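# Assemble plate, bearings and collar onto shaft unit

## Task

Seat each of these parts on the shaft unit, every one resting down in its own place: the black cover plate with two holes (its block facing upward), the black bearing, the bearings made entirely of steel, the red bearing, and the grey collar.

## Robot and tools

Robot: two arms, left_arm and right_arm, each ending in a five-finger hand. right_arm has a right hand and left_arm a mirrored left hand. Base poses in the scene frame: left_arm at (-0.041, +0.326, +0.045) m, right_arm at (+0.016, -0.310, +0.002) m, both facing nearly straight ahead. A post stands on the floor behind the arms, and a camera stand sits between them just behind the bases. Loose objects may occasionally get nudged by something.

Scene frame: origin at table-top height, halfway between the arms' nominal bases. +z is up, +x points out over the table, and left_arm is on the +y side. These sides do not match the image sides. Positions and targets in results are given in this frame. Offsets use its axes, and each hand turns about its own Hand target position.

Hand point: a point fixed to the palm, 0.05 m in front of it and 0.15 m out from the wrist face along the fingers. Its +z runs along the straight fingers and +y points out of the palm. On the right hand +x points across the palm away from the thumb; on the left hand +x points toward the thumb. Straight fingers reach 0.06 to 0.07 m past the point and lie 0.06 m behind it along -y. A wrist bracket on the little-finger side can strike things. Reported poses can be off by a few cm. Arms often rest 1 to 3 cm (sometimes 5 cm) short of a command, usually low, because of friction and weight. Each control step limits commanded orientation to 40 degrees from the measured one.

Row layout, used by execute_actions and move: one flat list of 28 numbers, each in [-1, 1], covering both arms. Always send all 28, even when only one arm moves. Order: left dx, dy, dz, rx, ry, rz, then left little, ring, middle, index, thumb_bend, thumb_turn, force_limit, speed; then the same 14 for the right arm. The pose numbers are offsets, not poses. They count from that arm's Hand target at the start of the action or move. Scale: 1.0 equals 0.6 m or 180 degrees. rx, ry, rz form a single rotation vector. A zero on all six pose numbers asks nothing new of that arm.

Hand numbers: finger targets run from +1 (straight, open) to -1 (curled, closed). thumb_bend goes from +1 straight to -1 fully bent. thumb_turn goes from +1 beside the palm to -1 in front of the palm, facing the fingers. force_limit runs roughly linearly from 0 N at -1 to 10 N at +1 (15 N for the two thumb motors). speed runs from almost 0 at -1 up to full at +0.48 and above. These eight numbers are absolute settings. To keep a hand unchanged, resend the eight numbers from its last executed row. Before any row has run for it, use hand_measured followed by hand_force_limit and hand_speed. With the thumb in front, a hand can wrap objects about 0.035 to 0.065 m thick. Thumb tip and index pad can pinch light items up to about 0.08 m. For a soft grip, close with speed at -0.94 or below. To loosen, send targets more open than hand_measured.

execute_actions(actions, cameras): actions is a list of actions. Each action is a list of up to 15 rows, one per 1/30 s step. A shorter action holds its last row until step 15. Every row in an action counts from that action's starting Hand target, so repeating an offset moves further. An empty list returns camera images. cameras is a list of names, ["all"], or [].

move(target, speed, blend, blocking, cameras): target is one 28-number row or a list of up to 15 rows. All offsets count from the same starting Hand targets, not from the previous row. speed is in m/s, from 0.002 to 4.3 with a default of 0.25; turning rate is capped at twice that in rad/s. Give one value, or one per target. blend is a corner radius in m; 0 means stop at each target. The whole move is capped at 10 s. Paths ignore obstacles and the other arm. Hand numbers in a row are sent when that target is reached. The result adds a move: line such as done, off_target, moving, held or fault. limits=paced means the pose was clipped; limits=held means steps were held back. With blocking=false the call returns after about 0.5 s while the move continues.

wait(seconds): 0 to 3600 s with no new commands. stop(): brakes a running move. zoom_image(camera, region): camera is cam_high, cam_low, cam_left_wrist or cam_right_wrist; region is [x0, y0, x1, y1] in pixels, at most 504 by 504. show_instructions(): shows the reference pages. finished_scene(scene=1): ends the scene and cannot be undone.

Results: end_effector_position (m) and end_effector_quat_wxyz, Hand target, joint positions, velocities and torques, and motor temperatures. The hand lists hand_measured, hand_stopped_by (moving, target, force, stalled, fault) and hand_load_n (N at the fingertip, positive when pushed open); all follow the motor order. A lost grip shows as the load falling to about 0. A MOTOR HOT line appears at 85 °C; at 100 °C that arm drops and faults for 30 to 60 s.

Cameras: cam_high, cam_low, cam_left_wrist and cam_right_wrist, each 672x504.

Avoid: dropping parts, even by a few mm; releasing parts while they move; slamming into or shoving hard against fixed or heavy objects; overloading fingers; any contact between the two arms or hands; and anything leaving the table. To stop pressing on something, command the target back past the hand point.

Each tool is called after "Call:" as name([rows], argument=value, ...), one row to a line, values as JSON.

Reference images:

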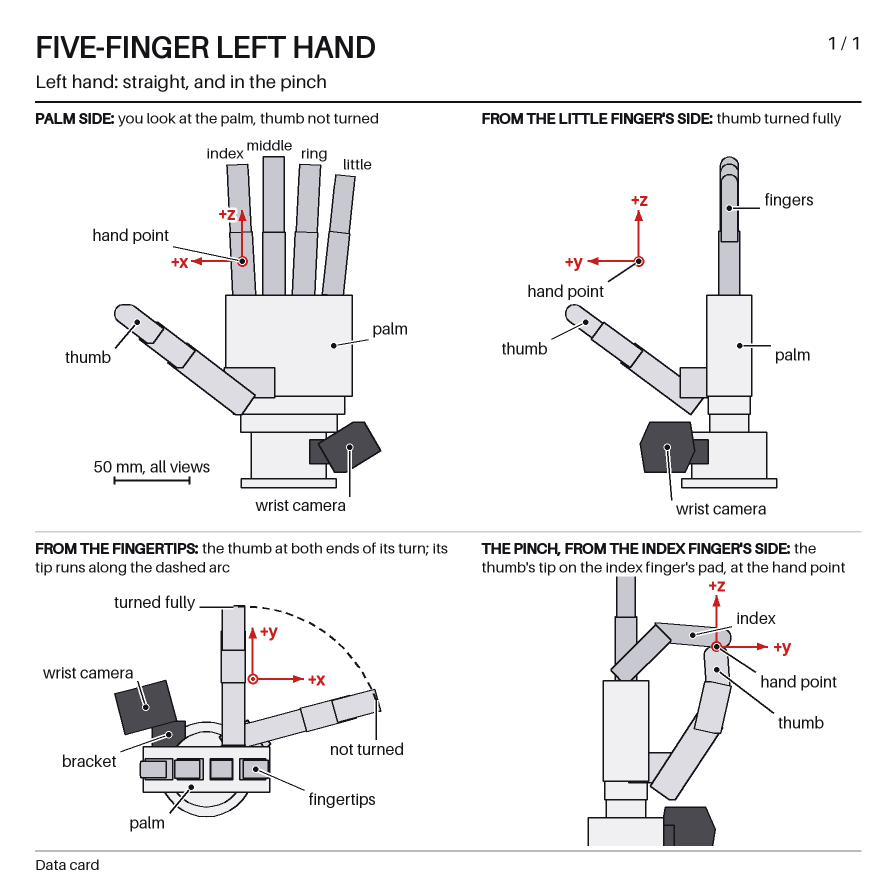

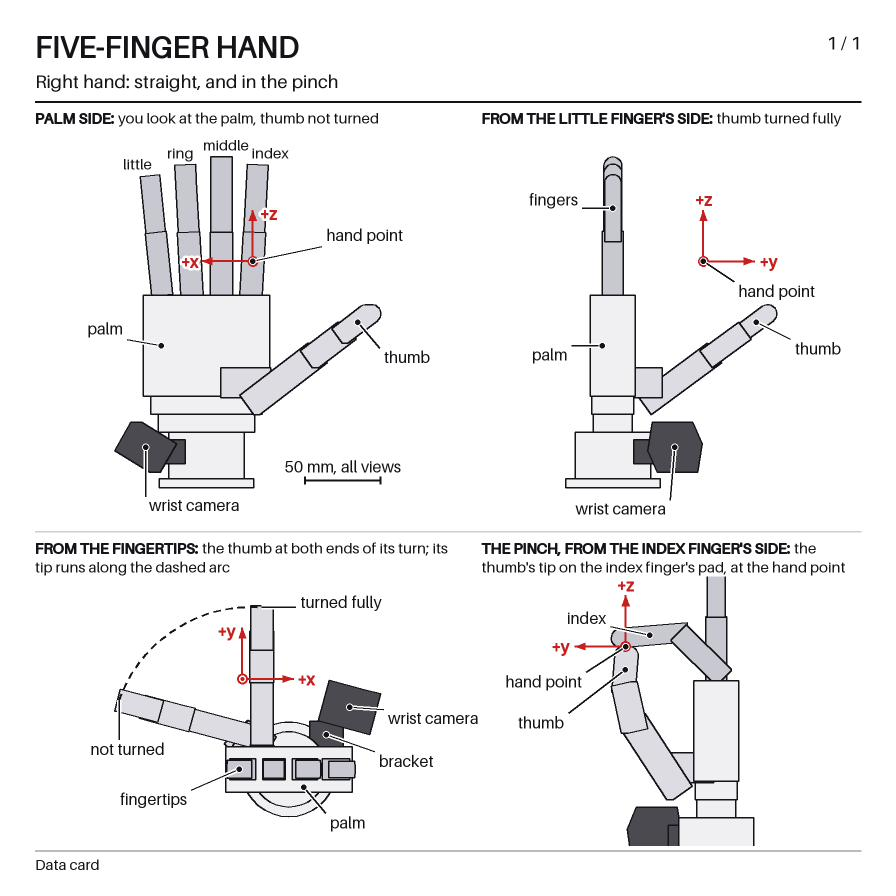

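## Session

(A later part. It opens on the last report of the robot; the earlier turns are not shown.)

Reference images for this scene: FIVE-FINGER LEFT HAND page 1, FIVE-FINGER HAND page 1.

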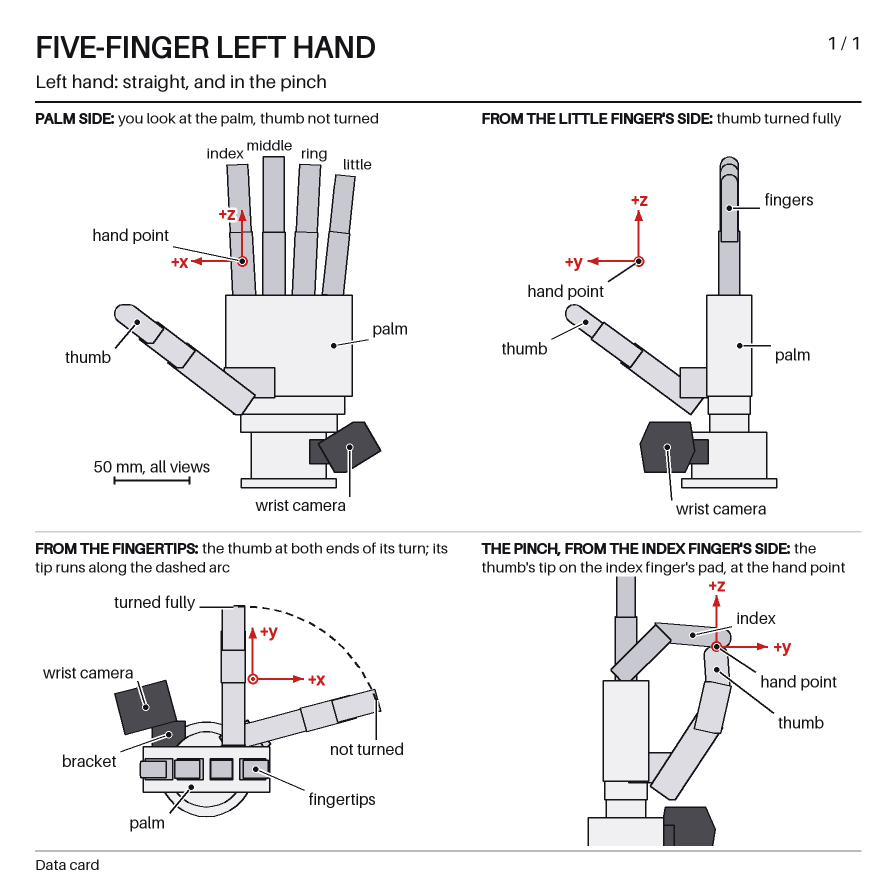

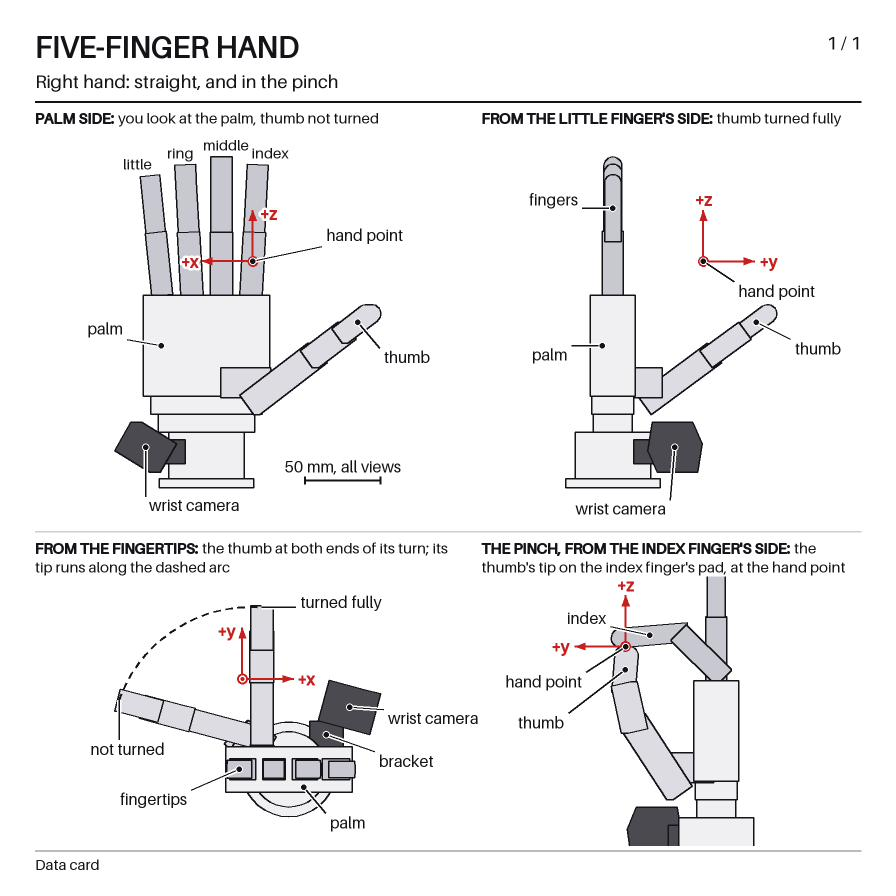

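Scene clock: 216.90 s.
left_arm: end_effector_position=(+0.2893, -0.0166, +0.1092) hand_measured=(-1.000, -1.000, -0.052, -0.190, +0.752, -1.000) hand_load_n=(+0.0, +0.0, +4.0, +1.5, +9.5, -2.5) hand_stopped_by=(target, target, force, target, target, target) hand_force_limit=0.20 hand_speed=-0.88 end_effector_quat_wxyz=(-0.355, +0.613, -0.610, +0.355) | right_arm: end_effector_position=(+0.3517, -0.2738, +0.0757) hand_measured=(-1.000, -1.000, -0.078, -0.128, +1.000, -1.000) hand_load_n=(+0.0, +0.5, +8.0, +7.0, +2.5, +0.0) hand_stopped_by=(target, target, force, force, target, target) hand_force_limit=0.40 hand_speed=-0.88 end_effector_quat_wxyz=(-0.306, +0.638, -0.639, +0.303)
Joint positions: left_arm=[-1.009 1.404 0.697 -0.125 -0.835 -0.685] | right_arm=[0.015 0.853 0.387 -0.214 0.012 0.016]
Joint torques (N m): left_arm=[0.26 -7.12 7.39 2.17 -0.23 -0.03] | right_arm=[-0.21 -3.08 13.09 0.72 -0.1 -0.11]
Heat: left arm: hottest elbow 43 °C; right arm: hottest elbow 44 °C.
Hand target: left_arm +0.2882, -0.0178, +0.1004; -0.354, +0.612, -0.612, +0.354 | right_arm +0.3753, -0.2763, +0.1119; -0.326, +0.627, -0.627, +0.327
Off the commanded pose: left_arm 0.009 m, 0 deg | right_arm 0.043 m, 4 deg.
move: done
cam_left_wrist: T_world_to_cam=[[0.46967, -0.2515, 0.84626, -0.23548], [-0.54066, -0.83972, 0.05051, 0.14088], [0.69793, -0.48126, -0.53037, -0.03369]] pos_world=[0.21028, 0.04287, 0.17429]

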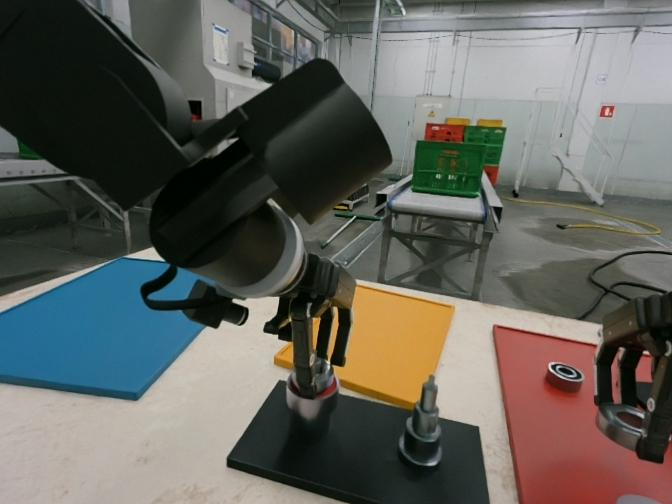

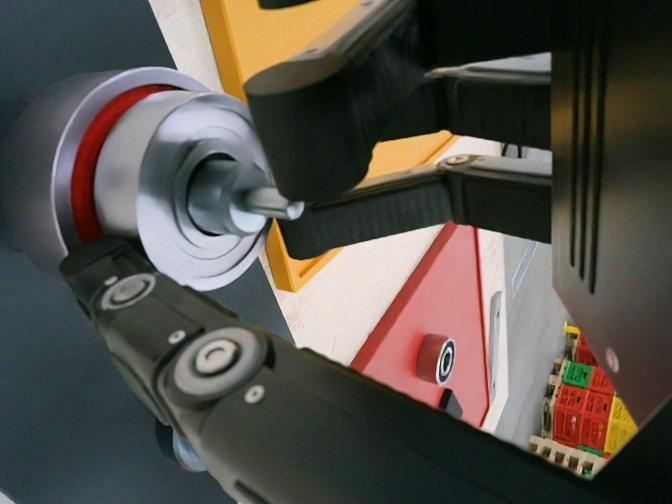

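Call:
move([
  [0.0, 0.002, -0.01, 0,0,0, -1,-1,-0.06,-0.19,0.75,-1,0.2,-0.88, 0,0,0,0,0,0, -1,-1,-0.12,-0.16,1,-1,0.4,-0.88],
], cameras=["cam_low","cam_left_wrist"], speed=0.04)

Call:
zoom_image(camera="cam_low", region=[260, 320, 360, 420])

Call:
zoom_image(camera="cam_left_wrist", region=[0, 80, 300, 330])

Scene clock: 217.97 s.
left_arm: end_effector_position=(+0.2903, -0.0188, +0.1062) hand_measured=(-1.000, -1.000, -0.052, -0.190, +0.752, -1.000) hand_load_n=(+0.0, +0.0, +3.0, +0.5, +6.5, -2.0) hand_stopped_by=(target, target, force, target, target, target) hand_force_limit=0.20 hand_speed=-0.88 end_effector_quat_wxyz=(-0.353, +0.614, -0.608, +0.359) | right_arm: end_effector_position=(+0.3517, -0.2738, +0.0757) hand_measured=(-1.000, -1.000, -0.078, -0.128, +1.000, -1.000) hand_load_n=(+0.0, +0.0, +8.0, +7.5, +2.5, +0.0) hand_stopped_by=(target, target, force, force, target, target) hand_force_limit=0.40 hand_speed=-0.88 end_effector_quat_wxyz=(-0.306, +0.638, -0.639, +0.303)
Joint positions: left_arm=[-1.009 1.414 0.693 -0.102 -0.833 -0.685] | right_arm=[0.015 0.853 0.387 -0.214 0.012 0.016]
Joint velocities: left_arm=[within noise] | right_arm=[-0.005 -0.044 0.002 -0.007 -0.022 -0.022]
Joint torques (N m): left_arm=[0.03 -6.18 6.84 2.33 -0.27 -0.09] | right_arm=[-0.21 -3.08 13.11 0.75 -0.1 -0.11]
Heat: left arm: hottest elbow 43 °C; right arm: hottest elbow 44 °C.
Hand target: left_arm +0.2881, -0.0166, +0.0944; -0.354, +0.612, -0.613, +0.354 | right_arm +0.3753, -0.2763, +0.1119; -0.326, +0.627, -0.627, +0.327
Off the commanded pose: left_arm 0.012 m, 1 deg | right_arm 0.043 m, 4 deg.
move: off_target (left_arm)
cam_left_wrist: T_world_to_cam=[[0.46632, -0.24487, 0.85005, -0.23313], [-0.54193, -0.83857, 0.05573, 0.13959], [0.69918, -0.48666, -0.52375, -0.03821]] pos_world=[0.21108, 0.04137, 0.17038]

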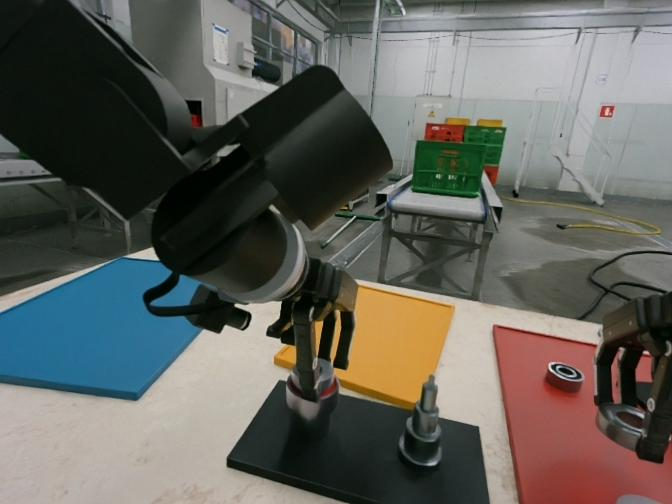

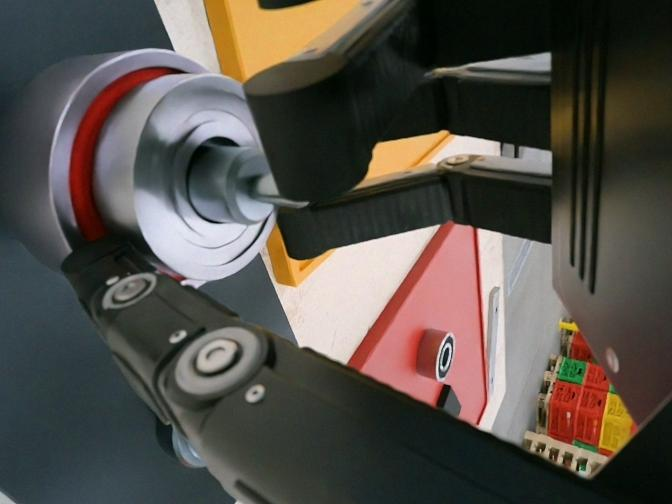

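Scaled by 5.040.

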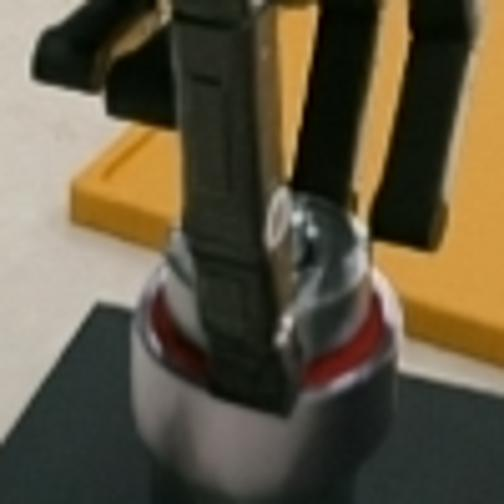

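Scaled by 1.680.

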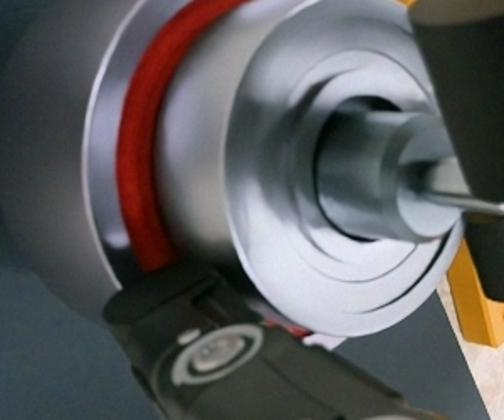

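Call:
move([
  [0.0, 0.0, 0.012, 0,0,0, -1,-1,-0.06,-0.19,0.75,-1,0.2,-0.88, 0,0,0,0,0,0, -1,-1,-0.12,-0.16,1,-1,0.4,-0.88],
  [0.0, 0.0, 0.012, 0,0,0, -1,-1,0.25,0.2,0.75,-1,0.2,-0.85, 0,0,0,0,0,0, -1,-1,-0.12,-0.16,1,-1,0.4,-0.88],
], cameras=["cam_low","cam_left_wrist"], speed=0.04)

Call:
zoom_image(camera="cam_low", region=[260, 320, 360, 420])

Scene clock: 220.03 s.
left_arm: end_effector_position=(+0.2898, -0.0195, +0.1062) hand_measured=(-1.000, -1.000, +0.250, +0.200, +0.750, -1.000) hand_load_n=(+0.0, +0.0, +0.0, +0.0, +2.0, -0.5) hand_stopped_by=(target, target, target, target, target, target) hand_force_limit=0.20 hand_speed=-0.85 end_effector_quat_wxyz=(-0.352, +0.613, -0.609, +0.359) | right_arm: end_effector_position=(+0.3517, -0.2738, +0.0757) hand_measured=(-1.000, -1.000, -0.078, -0.128, +1.000, -1.000) hand_load_n=(+0.0, +0.0, +8.0, +7.5, +2.5, +0.0) hand_stopped_by=(target, target, force, force, target, target) hand_force_limit=0.40 hand_speed=-0.88 end_effector_quat_wxyz=(-0.306, +0.638, -0.639, +0.303)
Joint positions: left_arm=[-1.01 1.413 0.693 -0.102 -0.83 -0.685] | right_arm=[0.015 0.853 0.387 -0.214 0.012 0.016]
Joint torques (N m): left_arm=[0.15 -7.18 7.54 1.2 -0.37 -0.04] | right_arm=[-0.15 -3.08 13.11 0.72 -0.1 -0.11]
Heat: left arm: hottest elbow 43 °C; right arm: hottest elbow 45 °C.
Hand target: left_arm +0.2881, -0.0167, +0.1017; -0.353, +0.612, -0.613, +0.354 | right_arm +0.3753, -0.2763, +0.1119; -0.326, +0.627, -0.627, +0.327
Off the commanded pose: left_arm 0.006 m, 1 deg | right_arm 0.043 m, 4 deg.
move: done
cam_left_wrist: T_world_to_cam=[[0.46714, -0.24443, 0.84973, -0.23337], [-0.54406, -0.83702, 0.05833, 0.13911], [0.69698, -0.48955, -0.52399, -0.03742]] pos_world=[0.21078, 0.04108, 0.17058]

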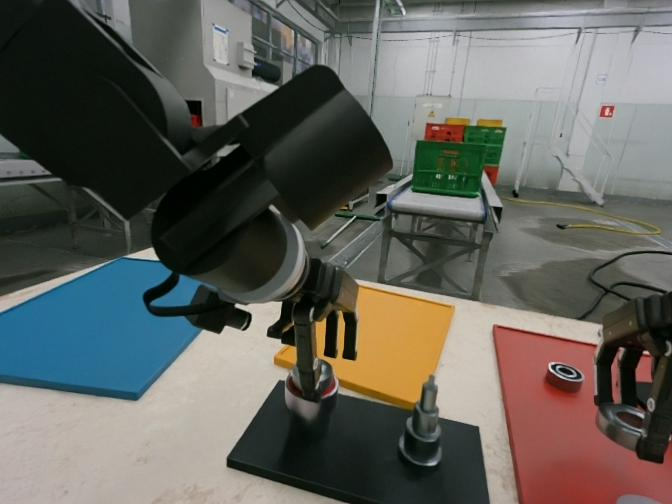

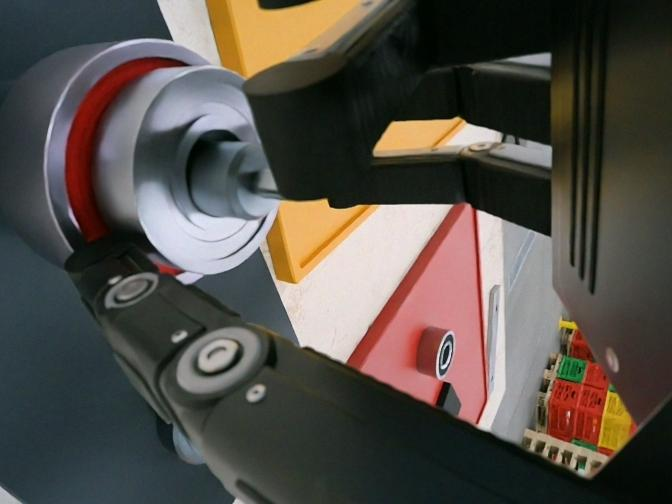

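Scaled by 5.040.

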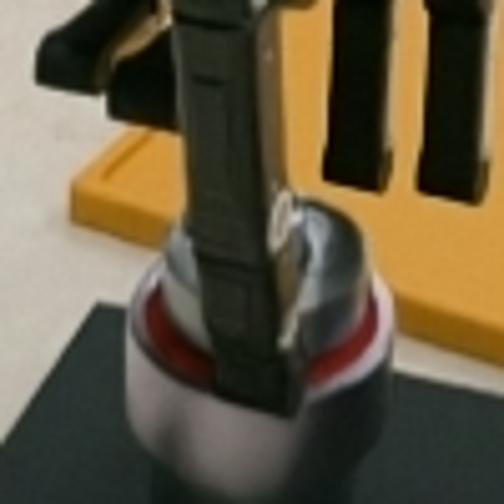

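Call:
execute_actions(actions=[])

Scene clock: 222.27 s.
left_arm: end_effector_position=(+0.2898, -0.0195, +0.1062) hand_measured=(-1.000, -1.000, +0.250, +0.200, +0.750, -1.000) hand_load_n=(+0.0, +0.0, +0.0, -0.5, +2.5, -0.5) hand_stopped_by=(target, target, target, target, target, target) hand_force_limit=0.20 hand_speed=-0.85 end_effector_quat_wxyz=(-0.352, +0.613, -0.609, +0.359) | right_arm: end_effector_position=(+0.3517, -0.2738, +0.0757) hand_measured=(-1.000, -1.000, -0.078, -0.128, +1.000, -1.000) hand_load_n=(+0.0, +0.0, +8.0, +7.5, +2.5, +0.5) hand_stopped_by=(target, target, force, force, target, target) hand_force_limit=0.40 hand_speed=-0.88 end_effector_quat_wxyz=(-0.306, +0.638, -0.639, +0.303)
Joint positions: left_arm=[-1.01 1.413 0.693 -0.102 -0.83 -0.685] | right_arm=[0.015 0.853 0.387 -0.214 0.012 0.016]
Joint velocities: within noise
Joint torques (N m): left_arm=[-0.21 -7.53 7.72 1.21 -0.48 -0.04] | right_arm=[-0.15 -3.08 13.11 0.72 -0.09 -0.11]
Motor temperatures (°C): left_arm=[28 30 43 28 30 28] | right_arm=[32 29 45 28 30 29]
Heat: left arm: hottest elbow 43 °C; right arm: hottest elbow 45 °C.
Hand target: left_arm +0.2881, -0.0167, +0.1017; -0.353, +0.612, -0.613, +0.354 | right_arm +0.3753, -0.2763, +0.1119; -0.326, +0.627, -0.627, +0.327
Off the commanded pose: left_arm 0.006 m, 1 deg | right_arm 0.043 m, 4 deg.
camera_calibration:
cam_left_wrist: T_world_to_cam=[[0.46714, -0.24443, 0.84973, -0.23337], [-0.54406, -0.83702, 0.05833, 0.13911], [0.69698, -0.48955, -0.52399, -0.03742]] pos_world=[0.21078, 0.04108, 0.17058]
cam_right_wrist: T_world_to_cam=[[-0.63663, -0.25, -0.72952, 0.21039], [-0.48609, 0.86449, 0.12795, 0.4066], [0.59867, 0.43607, -0.67189, 0.07597]] pos_world=[0.28611, -0.33203, 0.1525]

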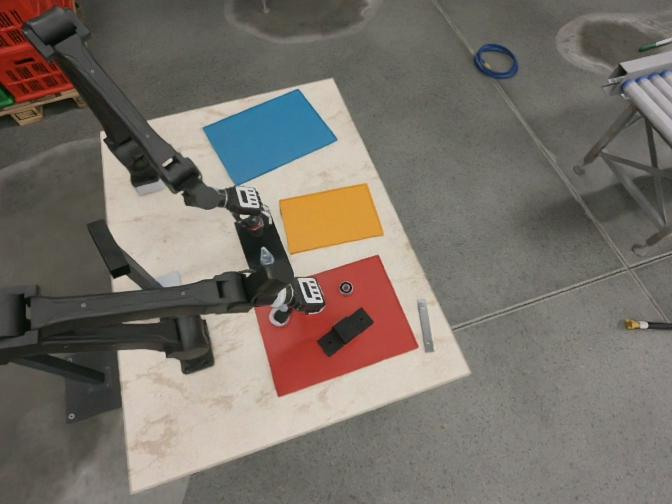

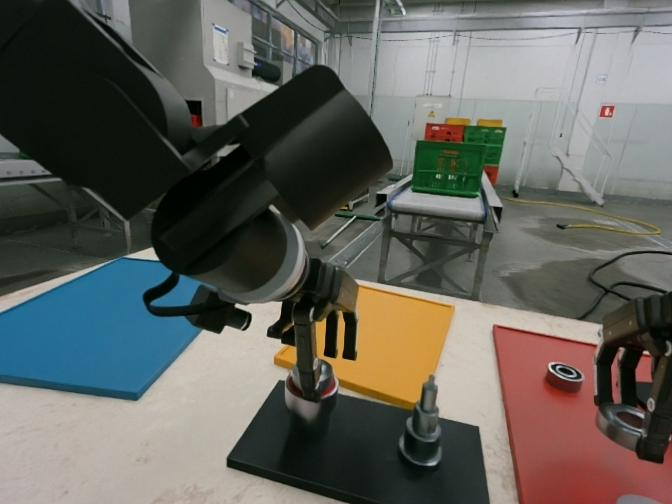

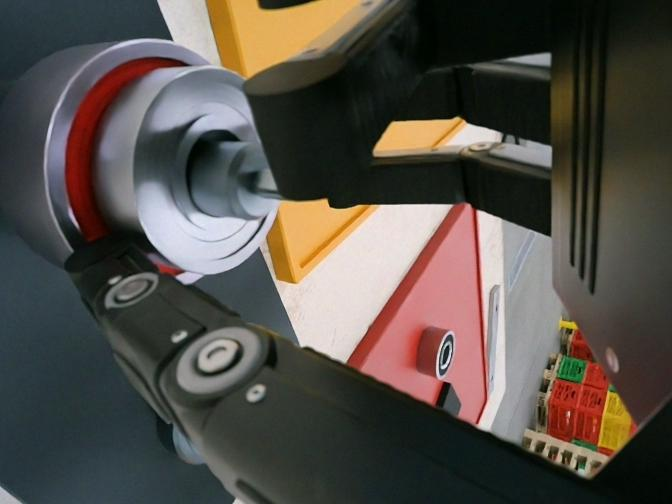

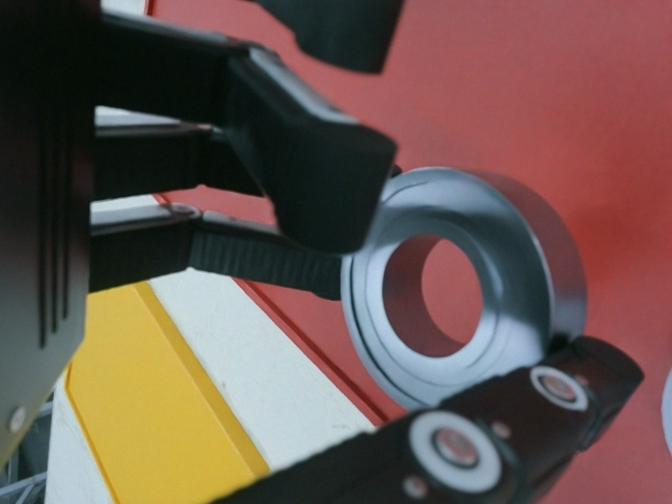

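Call:
move([
  [-0.012,0,0,0,0,0,-1,-1,0.6,0.6,0.75,-1,0.2,-0.5,0,0,0,0,0,0,-1,-1,-0.12,-0.16,1,-1,0.4,-0.88],
  [-0.017,0,0.1,0,0,0,-1,-1,0.6,0.6,0.75,-1,0.2,-0.5,0,0,0,0,0,0,-1,-1,-0.12,-0.16,1,-1,0.4,-0.88],
], speed=0.06, cameras=["all"])

Scene clock: 225.07 s.
left_arm: end_effector_position=(+0.2692, +0.0072, +0.1313) hand_measured=(-1.000, -1.000, +0.600, +0.600, +0.750, -1.000) hand_load_n=(+0.0, +0.0, +0.0, +0.0, +0.0, +0.0) hand_stopped_by=(target, target, target, target, target, target) hand_force_limit=0.20 hand_speed=-0.50 end_effector_quat_wxyz=(-0.362, +0.608, -0.628, +0.324) | right_arm: end_effector_position=(+0.3517, -0.2738, +0.0757) hand_measured=(-1.000, -1.000, -0.078, -0.128, +1.000, -1.000) hand_load_n=(+0.0, +0.0, +8.0, +7.5, +2.5, +0.5) hand_stopped_by=(target, target, force, force, target, target) hand_force_limit=0.40 hand_speed=-0.88 end_effector_quat_wxyz=(-0.306, +0.638, -0.639, +0.303)
Joint positions: left_arm=[-1.023 1.296 0.703 -0.322 -0.843 -0.698] | right_arm=[0.015 0.853 0.387 -0.214 0.012 0.016]
Joint torques (N m): left_arm=[-0.79 -7.82 13.59 0.94 -0.56 -0.12] | right_arm=[-0.21 -3.02 13.09 0.73 -0.1 -0.11]
Heat: left arm: hottest elbow 43 °C; right arm: hottest elbow 46 °C.
Hand target: left_arm +0.2778, -0.0166, +0.1615; -0.354, +0.612, -0.613, +0.354 | right_arm +0.3753, -0.2763, +0.1119; -0.326, +0.627, -0.627, +0.327
Off the commanded pose: left_arm 0.040 m, 4 deg | right_arm 0.043 m, 4 deg.
move: off_target (left_arm)
cam_left_wrist: T_world_to_cam=[[0.50035, -0.30434, 0.81057, -0.24186], [-0.54083, -0.84093, 0.01811, 0.15327], [0.67613, -0.44744, -0.58536, 0.01644]] pos_world=[0.1928, 0.06264, 0.20289]
cam_right_wrist: T_world_to_cam=[[-0.63663, -0.25, -0.72952, 0.21039], [-0.48609, 0.86449, 0.12795, 0.4066], [0.59867, 0.43607, -0.67189, 0.07597]] pos_world=[0.28611, -0.33203, 0.1525]

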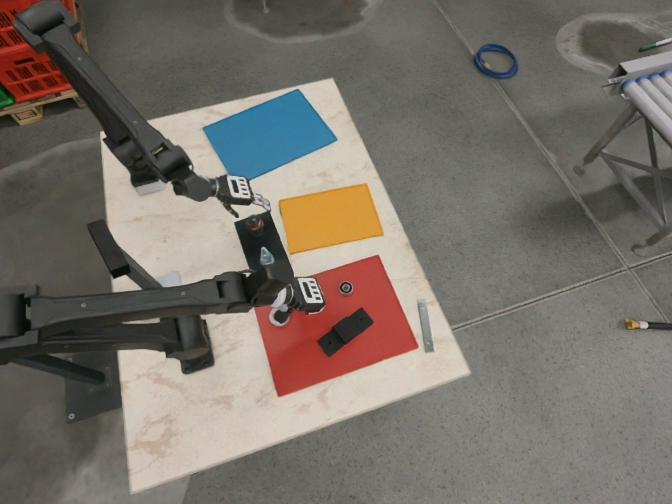

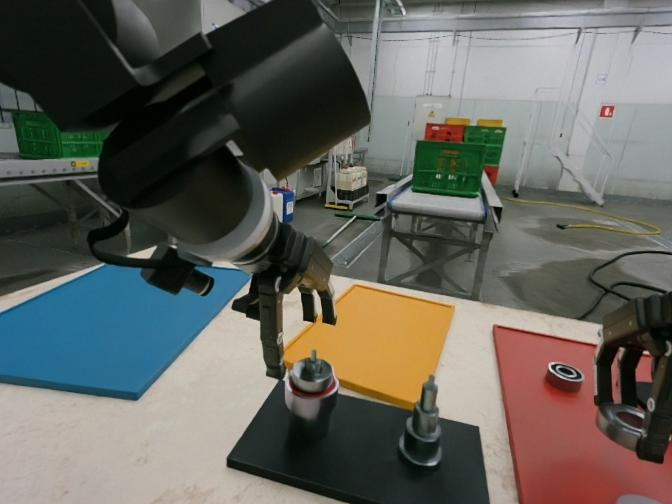

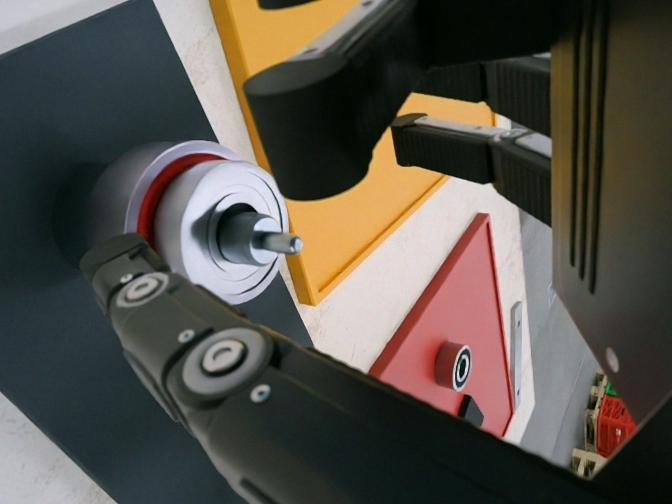

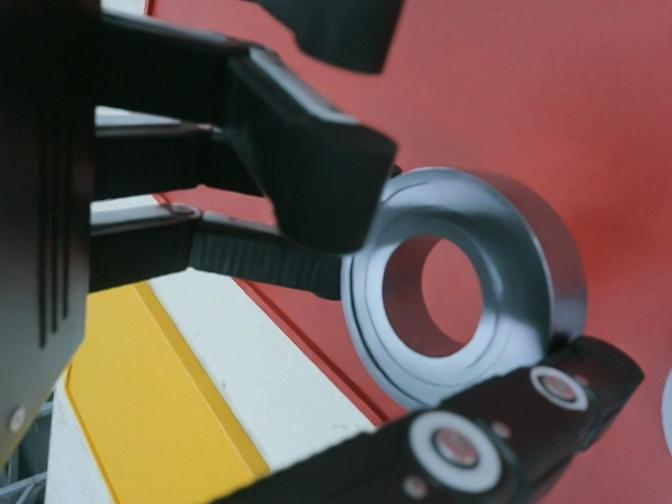

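Call:
move([
  [0,0.08,0.15,0,0,0,-1,-1,0.6,0.6,0.75,-1,0.2,-0.5,0,0,-0.07,0,0,0,-1,-1,-0.12,-0.16,1,-1,0.4,-0.88],
  [0.05,0.45,0.2,0,0,0,-1,-1,0.6,0.6,0.75,-1,0.2,-0.5,0,0,-0.1,0,0,0,-1,-1,-0.12,-0.16,1,-1,0.4,-0.88],
], speed=0.12, cameras=["cam_low","cam_right_wrist","cam_high"])

Scene clock: 229.50 s.
left_arm: end_effector_position=(+0.3046, +0.2498, +0.2777) hand_measured=(-1.000, -1.000, +0.600, +0.600, +0.750, -1.000) hand_load_n=(+0.0, +0.0, +0.0, +0.0, +0.0, +0.0) hand_stopped_by=(target, target, target, target, target, target) hand_force_limit=0.20 hand_speed=-0.50 end_effector_quat_wxyz=(-0.345, +0.616, -0.616, +0.349) | right_arm: end_effector_position=(+0.3703, -0.2735, +0.0496) hand_measured=(-1.000, -1.000, -0.078, -0.128, +1.000, -1.000) hand_load_n=(+0.0, +0.0, +8.0, +7.5, +2.5, +0.0) hand_stopped_by=(target, target, force, force, target, target) hand_force_limit=0.40 hand_speed=-0.88 end_effector_quat_wxyz=(-0.322, +0.630, -0.631, +0.318)
Joint positions: left_arm=[-0.195 0.681 0.685 -0.558 -0.171 -0.11] | right_arm=[0.015 0.981 0.339 0.011 0.012 0.016]
Joint torques (N m): left_arm=[0.79 -2.37 10.89 2.65 0.02 0.08] | right_arm=[-0.21 -2.32 7.62 2.07 -0.13 -0.11]
Heat: left arm: hottest elbow 43 °C; right arm: hottest elbow 45 °C.
Hand target: left_arm +0.3079, +0.2533, +0.2817; -0.354, +0.612, -0.613, +0.354 | right_arm +0.3754, -0.2763, +0.0521; -0.327, +0.627, -0.627, +0.327
Off the commanded pose: left_arm 0.006 m, 1 deg | right_arm 0.006 m, 1 deg.
move: done
cam_right_wrist: T_world_to_cam=[[-0.60029, -0.24935, -0.75992, 0.19144], [-0.49163, 0.86449, 0.10469, 0.42194], [0.63083, 0.43645, -0.64154, 0.03393]] pos_world=[0.30095, -0.33183, 0.12307]
Images, in order (width x height): cam_high 672x504, cam_low 672x504, cam_right_wrist 672x504.

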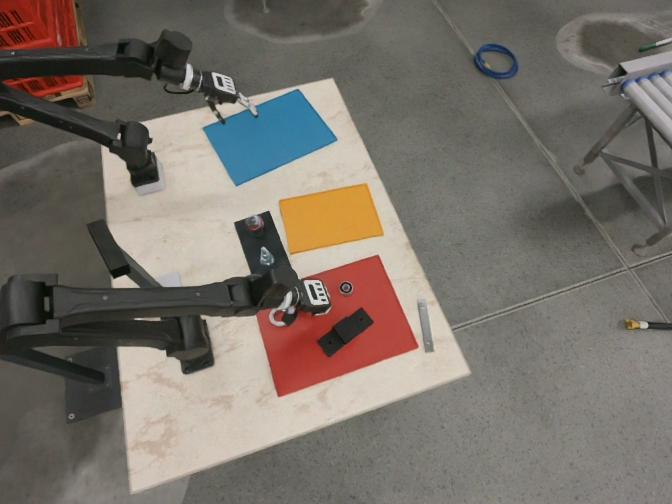

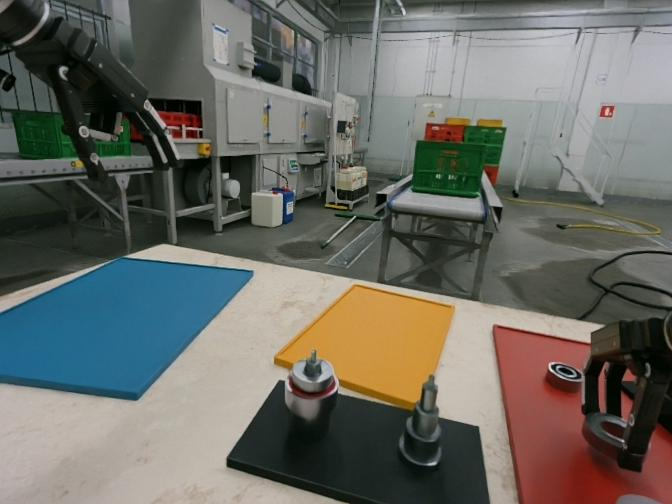

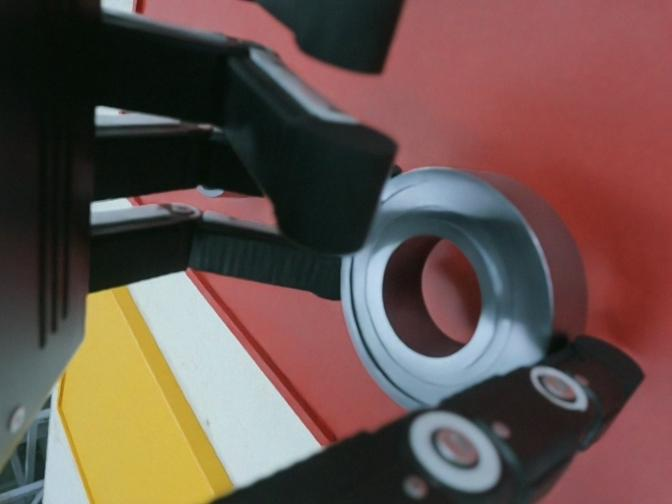

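Call:
zoom_image(camera="cam_low", region=[220, 330, 500, 500])

Call:
zoom_image(camera="cam_high", region=[210, 190, 430, 370])

Scaled by 1.800.

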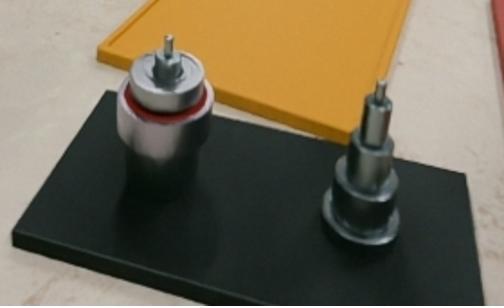

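Scaled by 2.291.

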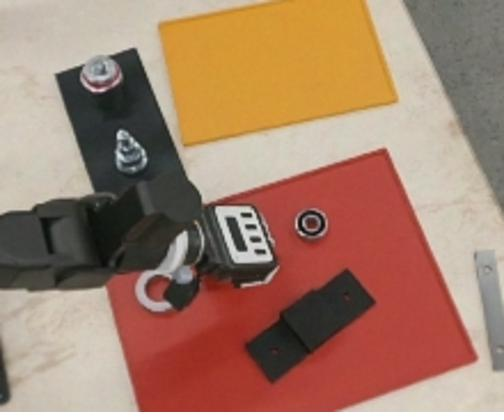

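Call:
move(target=[0,0,0,0,0,0,-1,-1,0.6,0.6,0.75,-1,0.2,-0.5,0.002,0,-0.022,0,0,0,-1,-1,-0.12,-0.16,1,-1,0.4,-0.88], speed=0.04, cameras=["cam_low","cam_right_wrist"])

Scene clock: 230.87 s.
left_arm: end_effector_position=(+0.3046, +0.2498, +0.2777) hand_measured=(-1.000, -1.000, +0.600, +0.600, +0.750, -1.000) hand_load_n=(+0.0, +0.0, +0.0, -0.5, +0.0, +0.0) hand_stopped_by=(target, target, target, target, target, target) hand_force_limit=0.20 hand_speed=-0.50 end_effector_quat_wxyz=(-0.345, +0.616, -0.616, +0.349) | right_arm: end_effector_position=(+0.3711, -0.2735, +0.0358) hand_measured=(-1.000, -1.000, -0.078, -0.128, +1.000, -1.000) hand_load_n=(+0.0, +0.0, +8.0, +7.5, +2.5, +0.5) hand_stopped_by=(target, target, force, force, target, target) hand_force_limit=0.40 hand_speed=-0.88 end_effector_quat_wxyz=(-0.322, +0.630, -0.631, +0.318)
Joint positions: left_arm=[-0.195 0.681 0.685 -0.558 -0.171 -0.11] | right_arm=[0.015 1.031 0.319 0.079 0.012 0.016]
Joint torques (N m): left_arm=[1.26 -2.26 10.84 2.48 0.02 0.02] | right_arm=[-0.21 -2.61 7.31 2.09 -0.13 -0.11]
Heat: left arm: hottest elbow 43 °C; right arm: hottest elbow 45 °C.
Hand target: left_arm +0.3079, +0.2533, +0.2817; -0.354, +0.612, -0.613, +0.354 | right_arm +0.3765, -0.2763, +0.0389; -0.327, +0.627, -0.627, +0.327
Off the commanded pose: left_arm 0.006 m, 1 deg | right_arm 0.007 m, 1 deg.
move: done
cam_right_wrist: T_world_to_cam=[[-0.60142, -0.24937, -0.75902, 0.18181], [-0.4915, 0.86447, 0.10543, 0.42369], [0.62986, 0.43646, -0.64248, 0.02497]] pos_world=[0.30185, -0.33183, 0.10937]

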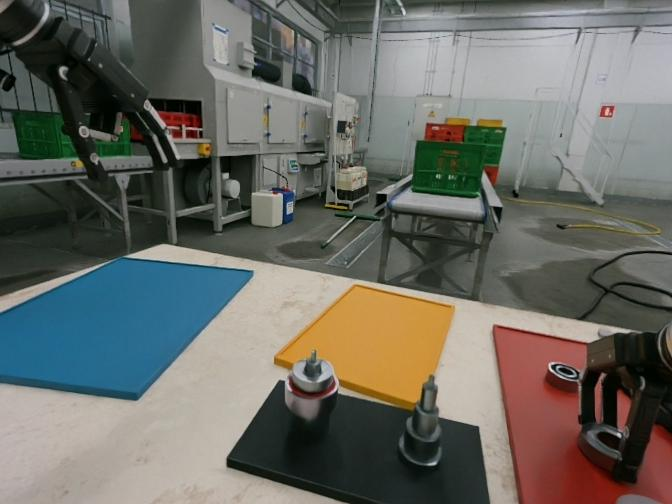

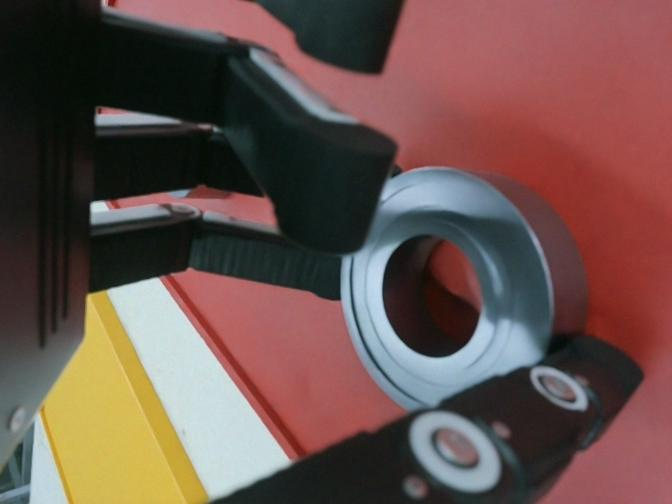

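Call:
move(target=[0,0,0,0,0,0,-1,-1,0.6,0.6,0.75,-1,0.2,-0.5,0.0,0,-0.012,0,0,0,-1,-1,-0.12,-0.16,1,-1,0.4,-0.88], speed=0.03, cameras=["cam_low","cam_right_wrist"])

Scene clock: 231.80 s.
left_arm: end_effector_position=(+0.3046, +0.2498, +0.2777) hand_measured=(-1.000, -1.000, +0.600, +0.600, +0.750, -1.000) hand_load_n=(+0.0, +0.0, +0.0, +0.0, +0.0, +0.0) hand_stopped_by=(target, target, target, target, target, target) hand_force_limit=0.20 hand_speed=-0.50 end_effector_quat_wxyz=(-0.345, +0.616, -0.616, +0.349) | right_arm: end_effector_position=(+0.3754, -0.2734, +0.0337) hand_measured=(-1.000, -1.000, -0.078, -0.128, +1.000, -1.000) hand_load_n=(+0.5, +0.0, +7.5, +7.0, +2.5, +0.5) hand_stopped_by=(target, target, force, force, target, target) hand_force_limit=0.40 hand_speed=-0.88 end_effector_quat_wxyz=(-0.326, +0.628, -0.629, +0.322)
Joint positions: left_arm=[-0.195 0.681 0.685 -0.558 -0.171 -0.11] | right_arm=[0.015 1.054 0.315 0.121 0.012 0.016]
Joint torques (N m): left_arm=[0.85 -2.32 10.81 2.41 0.03 0.07] | right_arm=[-0.21 -2.43 6.69 1.95 -0.13 -0.11]
Heat: left arm: hottest elbow 43 °C; right arm: hottest elbow 45 °C.
Hand target: left_arm +0.3079, +0.2533, +0.2817; -0.354, +0.612, -0.613, +0.354 | right_arm +0.3766, -0.2763, +0.0318; -0.327, +0.627, -0.627, +0.327
Off the commanded pose: left_arm 0.006 m, 1 deg | right_arm 0.004 m, 1 deg.
move: done
cam_right_wrist: T_world_to_cam=[[-0.59066, -0.24914, -0.7675, 0.17914], [-0.49292, 0.86445, 0.09874, 0.42668], [0.63887, 0.43664, -0.6334, 0.01721]] pos_world=[0.30514, -0.33173, 0.10626]

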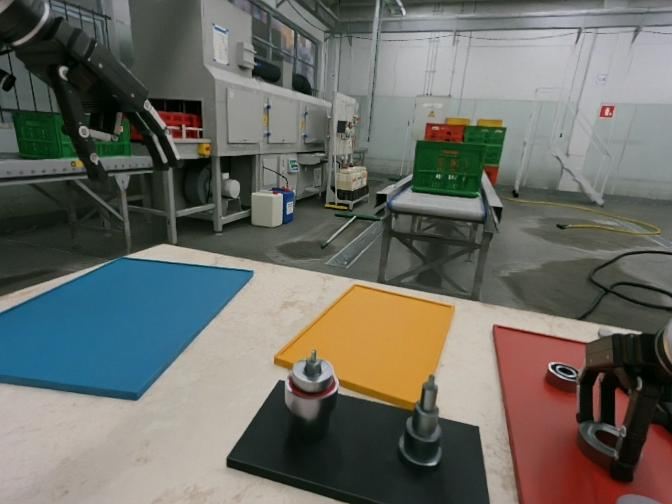

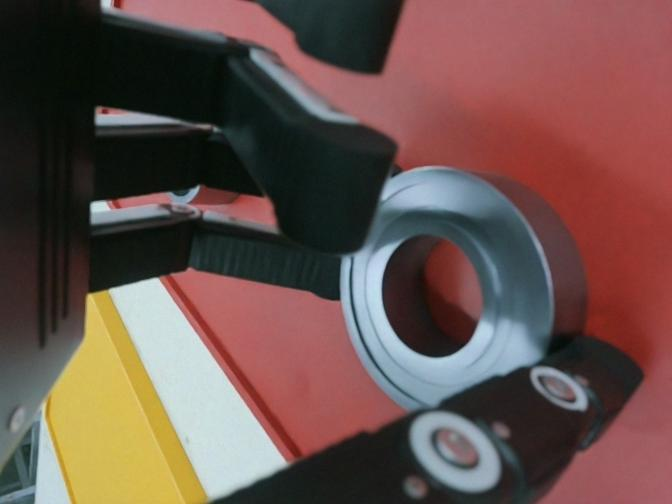

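Call:
move(target=[0,0,0,0,0,0,-1,-1,0.6,0.6,0.75,-1,0.2,-0.5,0.0,0,-0.004,0,0,0,-1,-1,0.1,0.1,1,-1,0.4,-0.88], speed=0.03, cameras=["cam_low","cam_right_wrist"])

Scene clock: 233.03 s.
left_arm: end_effector_position=(+0.3046, +0.2498, +0.2777) hand_measured=(-1.000, -1.000, +0.600, +0.600, +0.750, -1.000) hand_load_n=(+0.0, +0.0, +0.0, +0.0, +0.0, +0.0) hand_stopped_by=(target, target, target, target, target, target) hand_force_limit=0.20 hand_speed=-0.50 end_effector_quat_wxyz=(-0.345, +0.616, -0.616, +0.349) | right_arm: end_effector_position=(+0.3784, -0.2734, +0.0354) hand_measured=(-1.000, -1.000, +0.100, +0.100, +1.000, -1.000) hand_load_n=(+0.0, +0.0, -2.0, +0.0, +0.0, +0.0) hand_stopped_by=(target, target, target, target, target, target) hand_force_limit=0.40 hand_speed=-0.88 end_effector_quat_wxyz=(-0.331, +0.625, -0.627, +0.327)
Joint positions: left_arm=[-0.195 0.681 0.685 -0.558 -0.171 -0.11] | right_arm=[0.015 1.058 0.313 0.142 0.012 0.016]
Joint torques (N m): left_arm=[0.67 -2.32 10.86 2.62 0.05 0.07] | right_arm=[-0.21 -2.14 6.54 1.69 -0.13 -0.11]
Heat: left arm: hottest elbow 43 °C; right arm: hottest elbow 44 °C.
Hand target: left_arm +0.3079, +0.2533, +0.2817; -0.354, +0.612, -0.613, +0.354 | right_arm +0.3766, -0.2763, +0.0294; -0.327, +0.627, -0.627, +0.327
Off the commanded pose: left_arm 0.006 m, 1 deg | right_arm 0.007 m, 1 deg.
move: done
cam_right_wrist: T_world_to_cam=[[-0.57889, -0.24896, -0.77647, 0.17814], [-0.49437, 0.86443, 0.09141, 0.42869], [0.64845, 0.43678, -0.62349, 0.01238]] pos_world=[0.30702, -0.33163, 0.10685]

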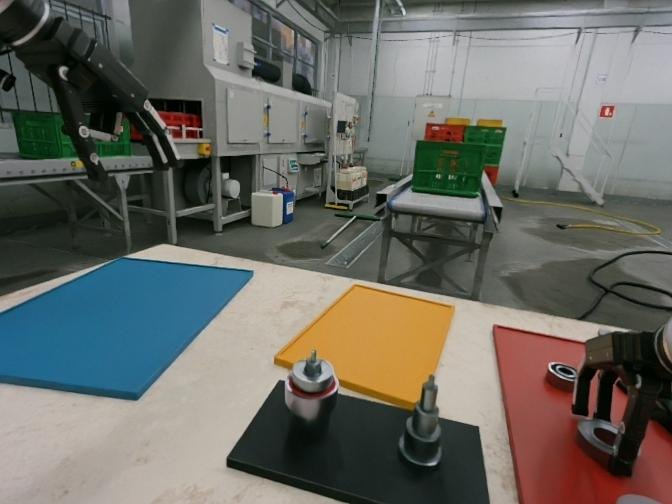

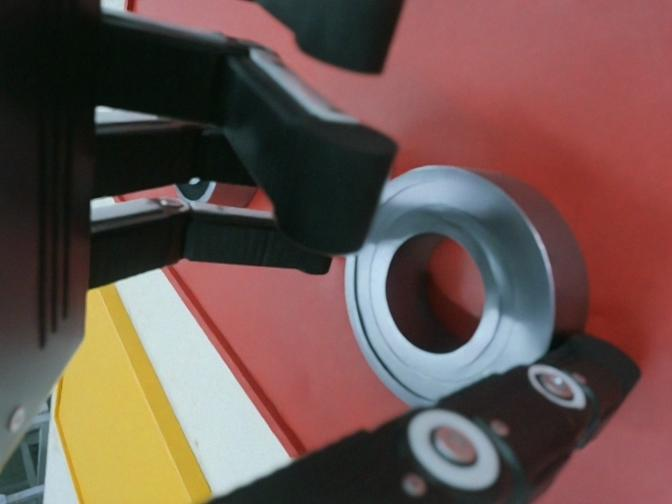

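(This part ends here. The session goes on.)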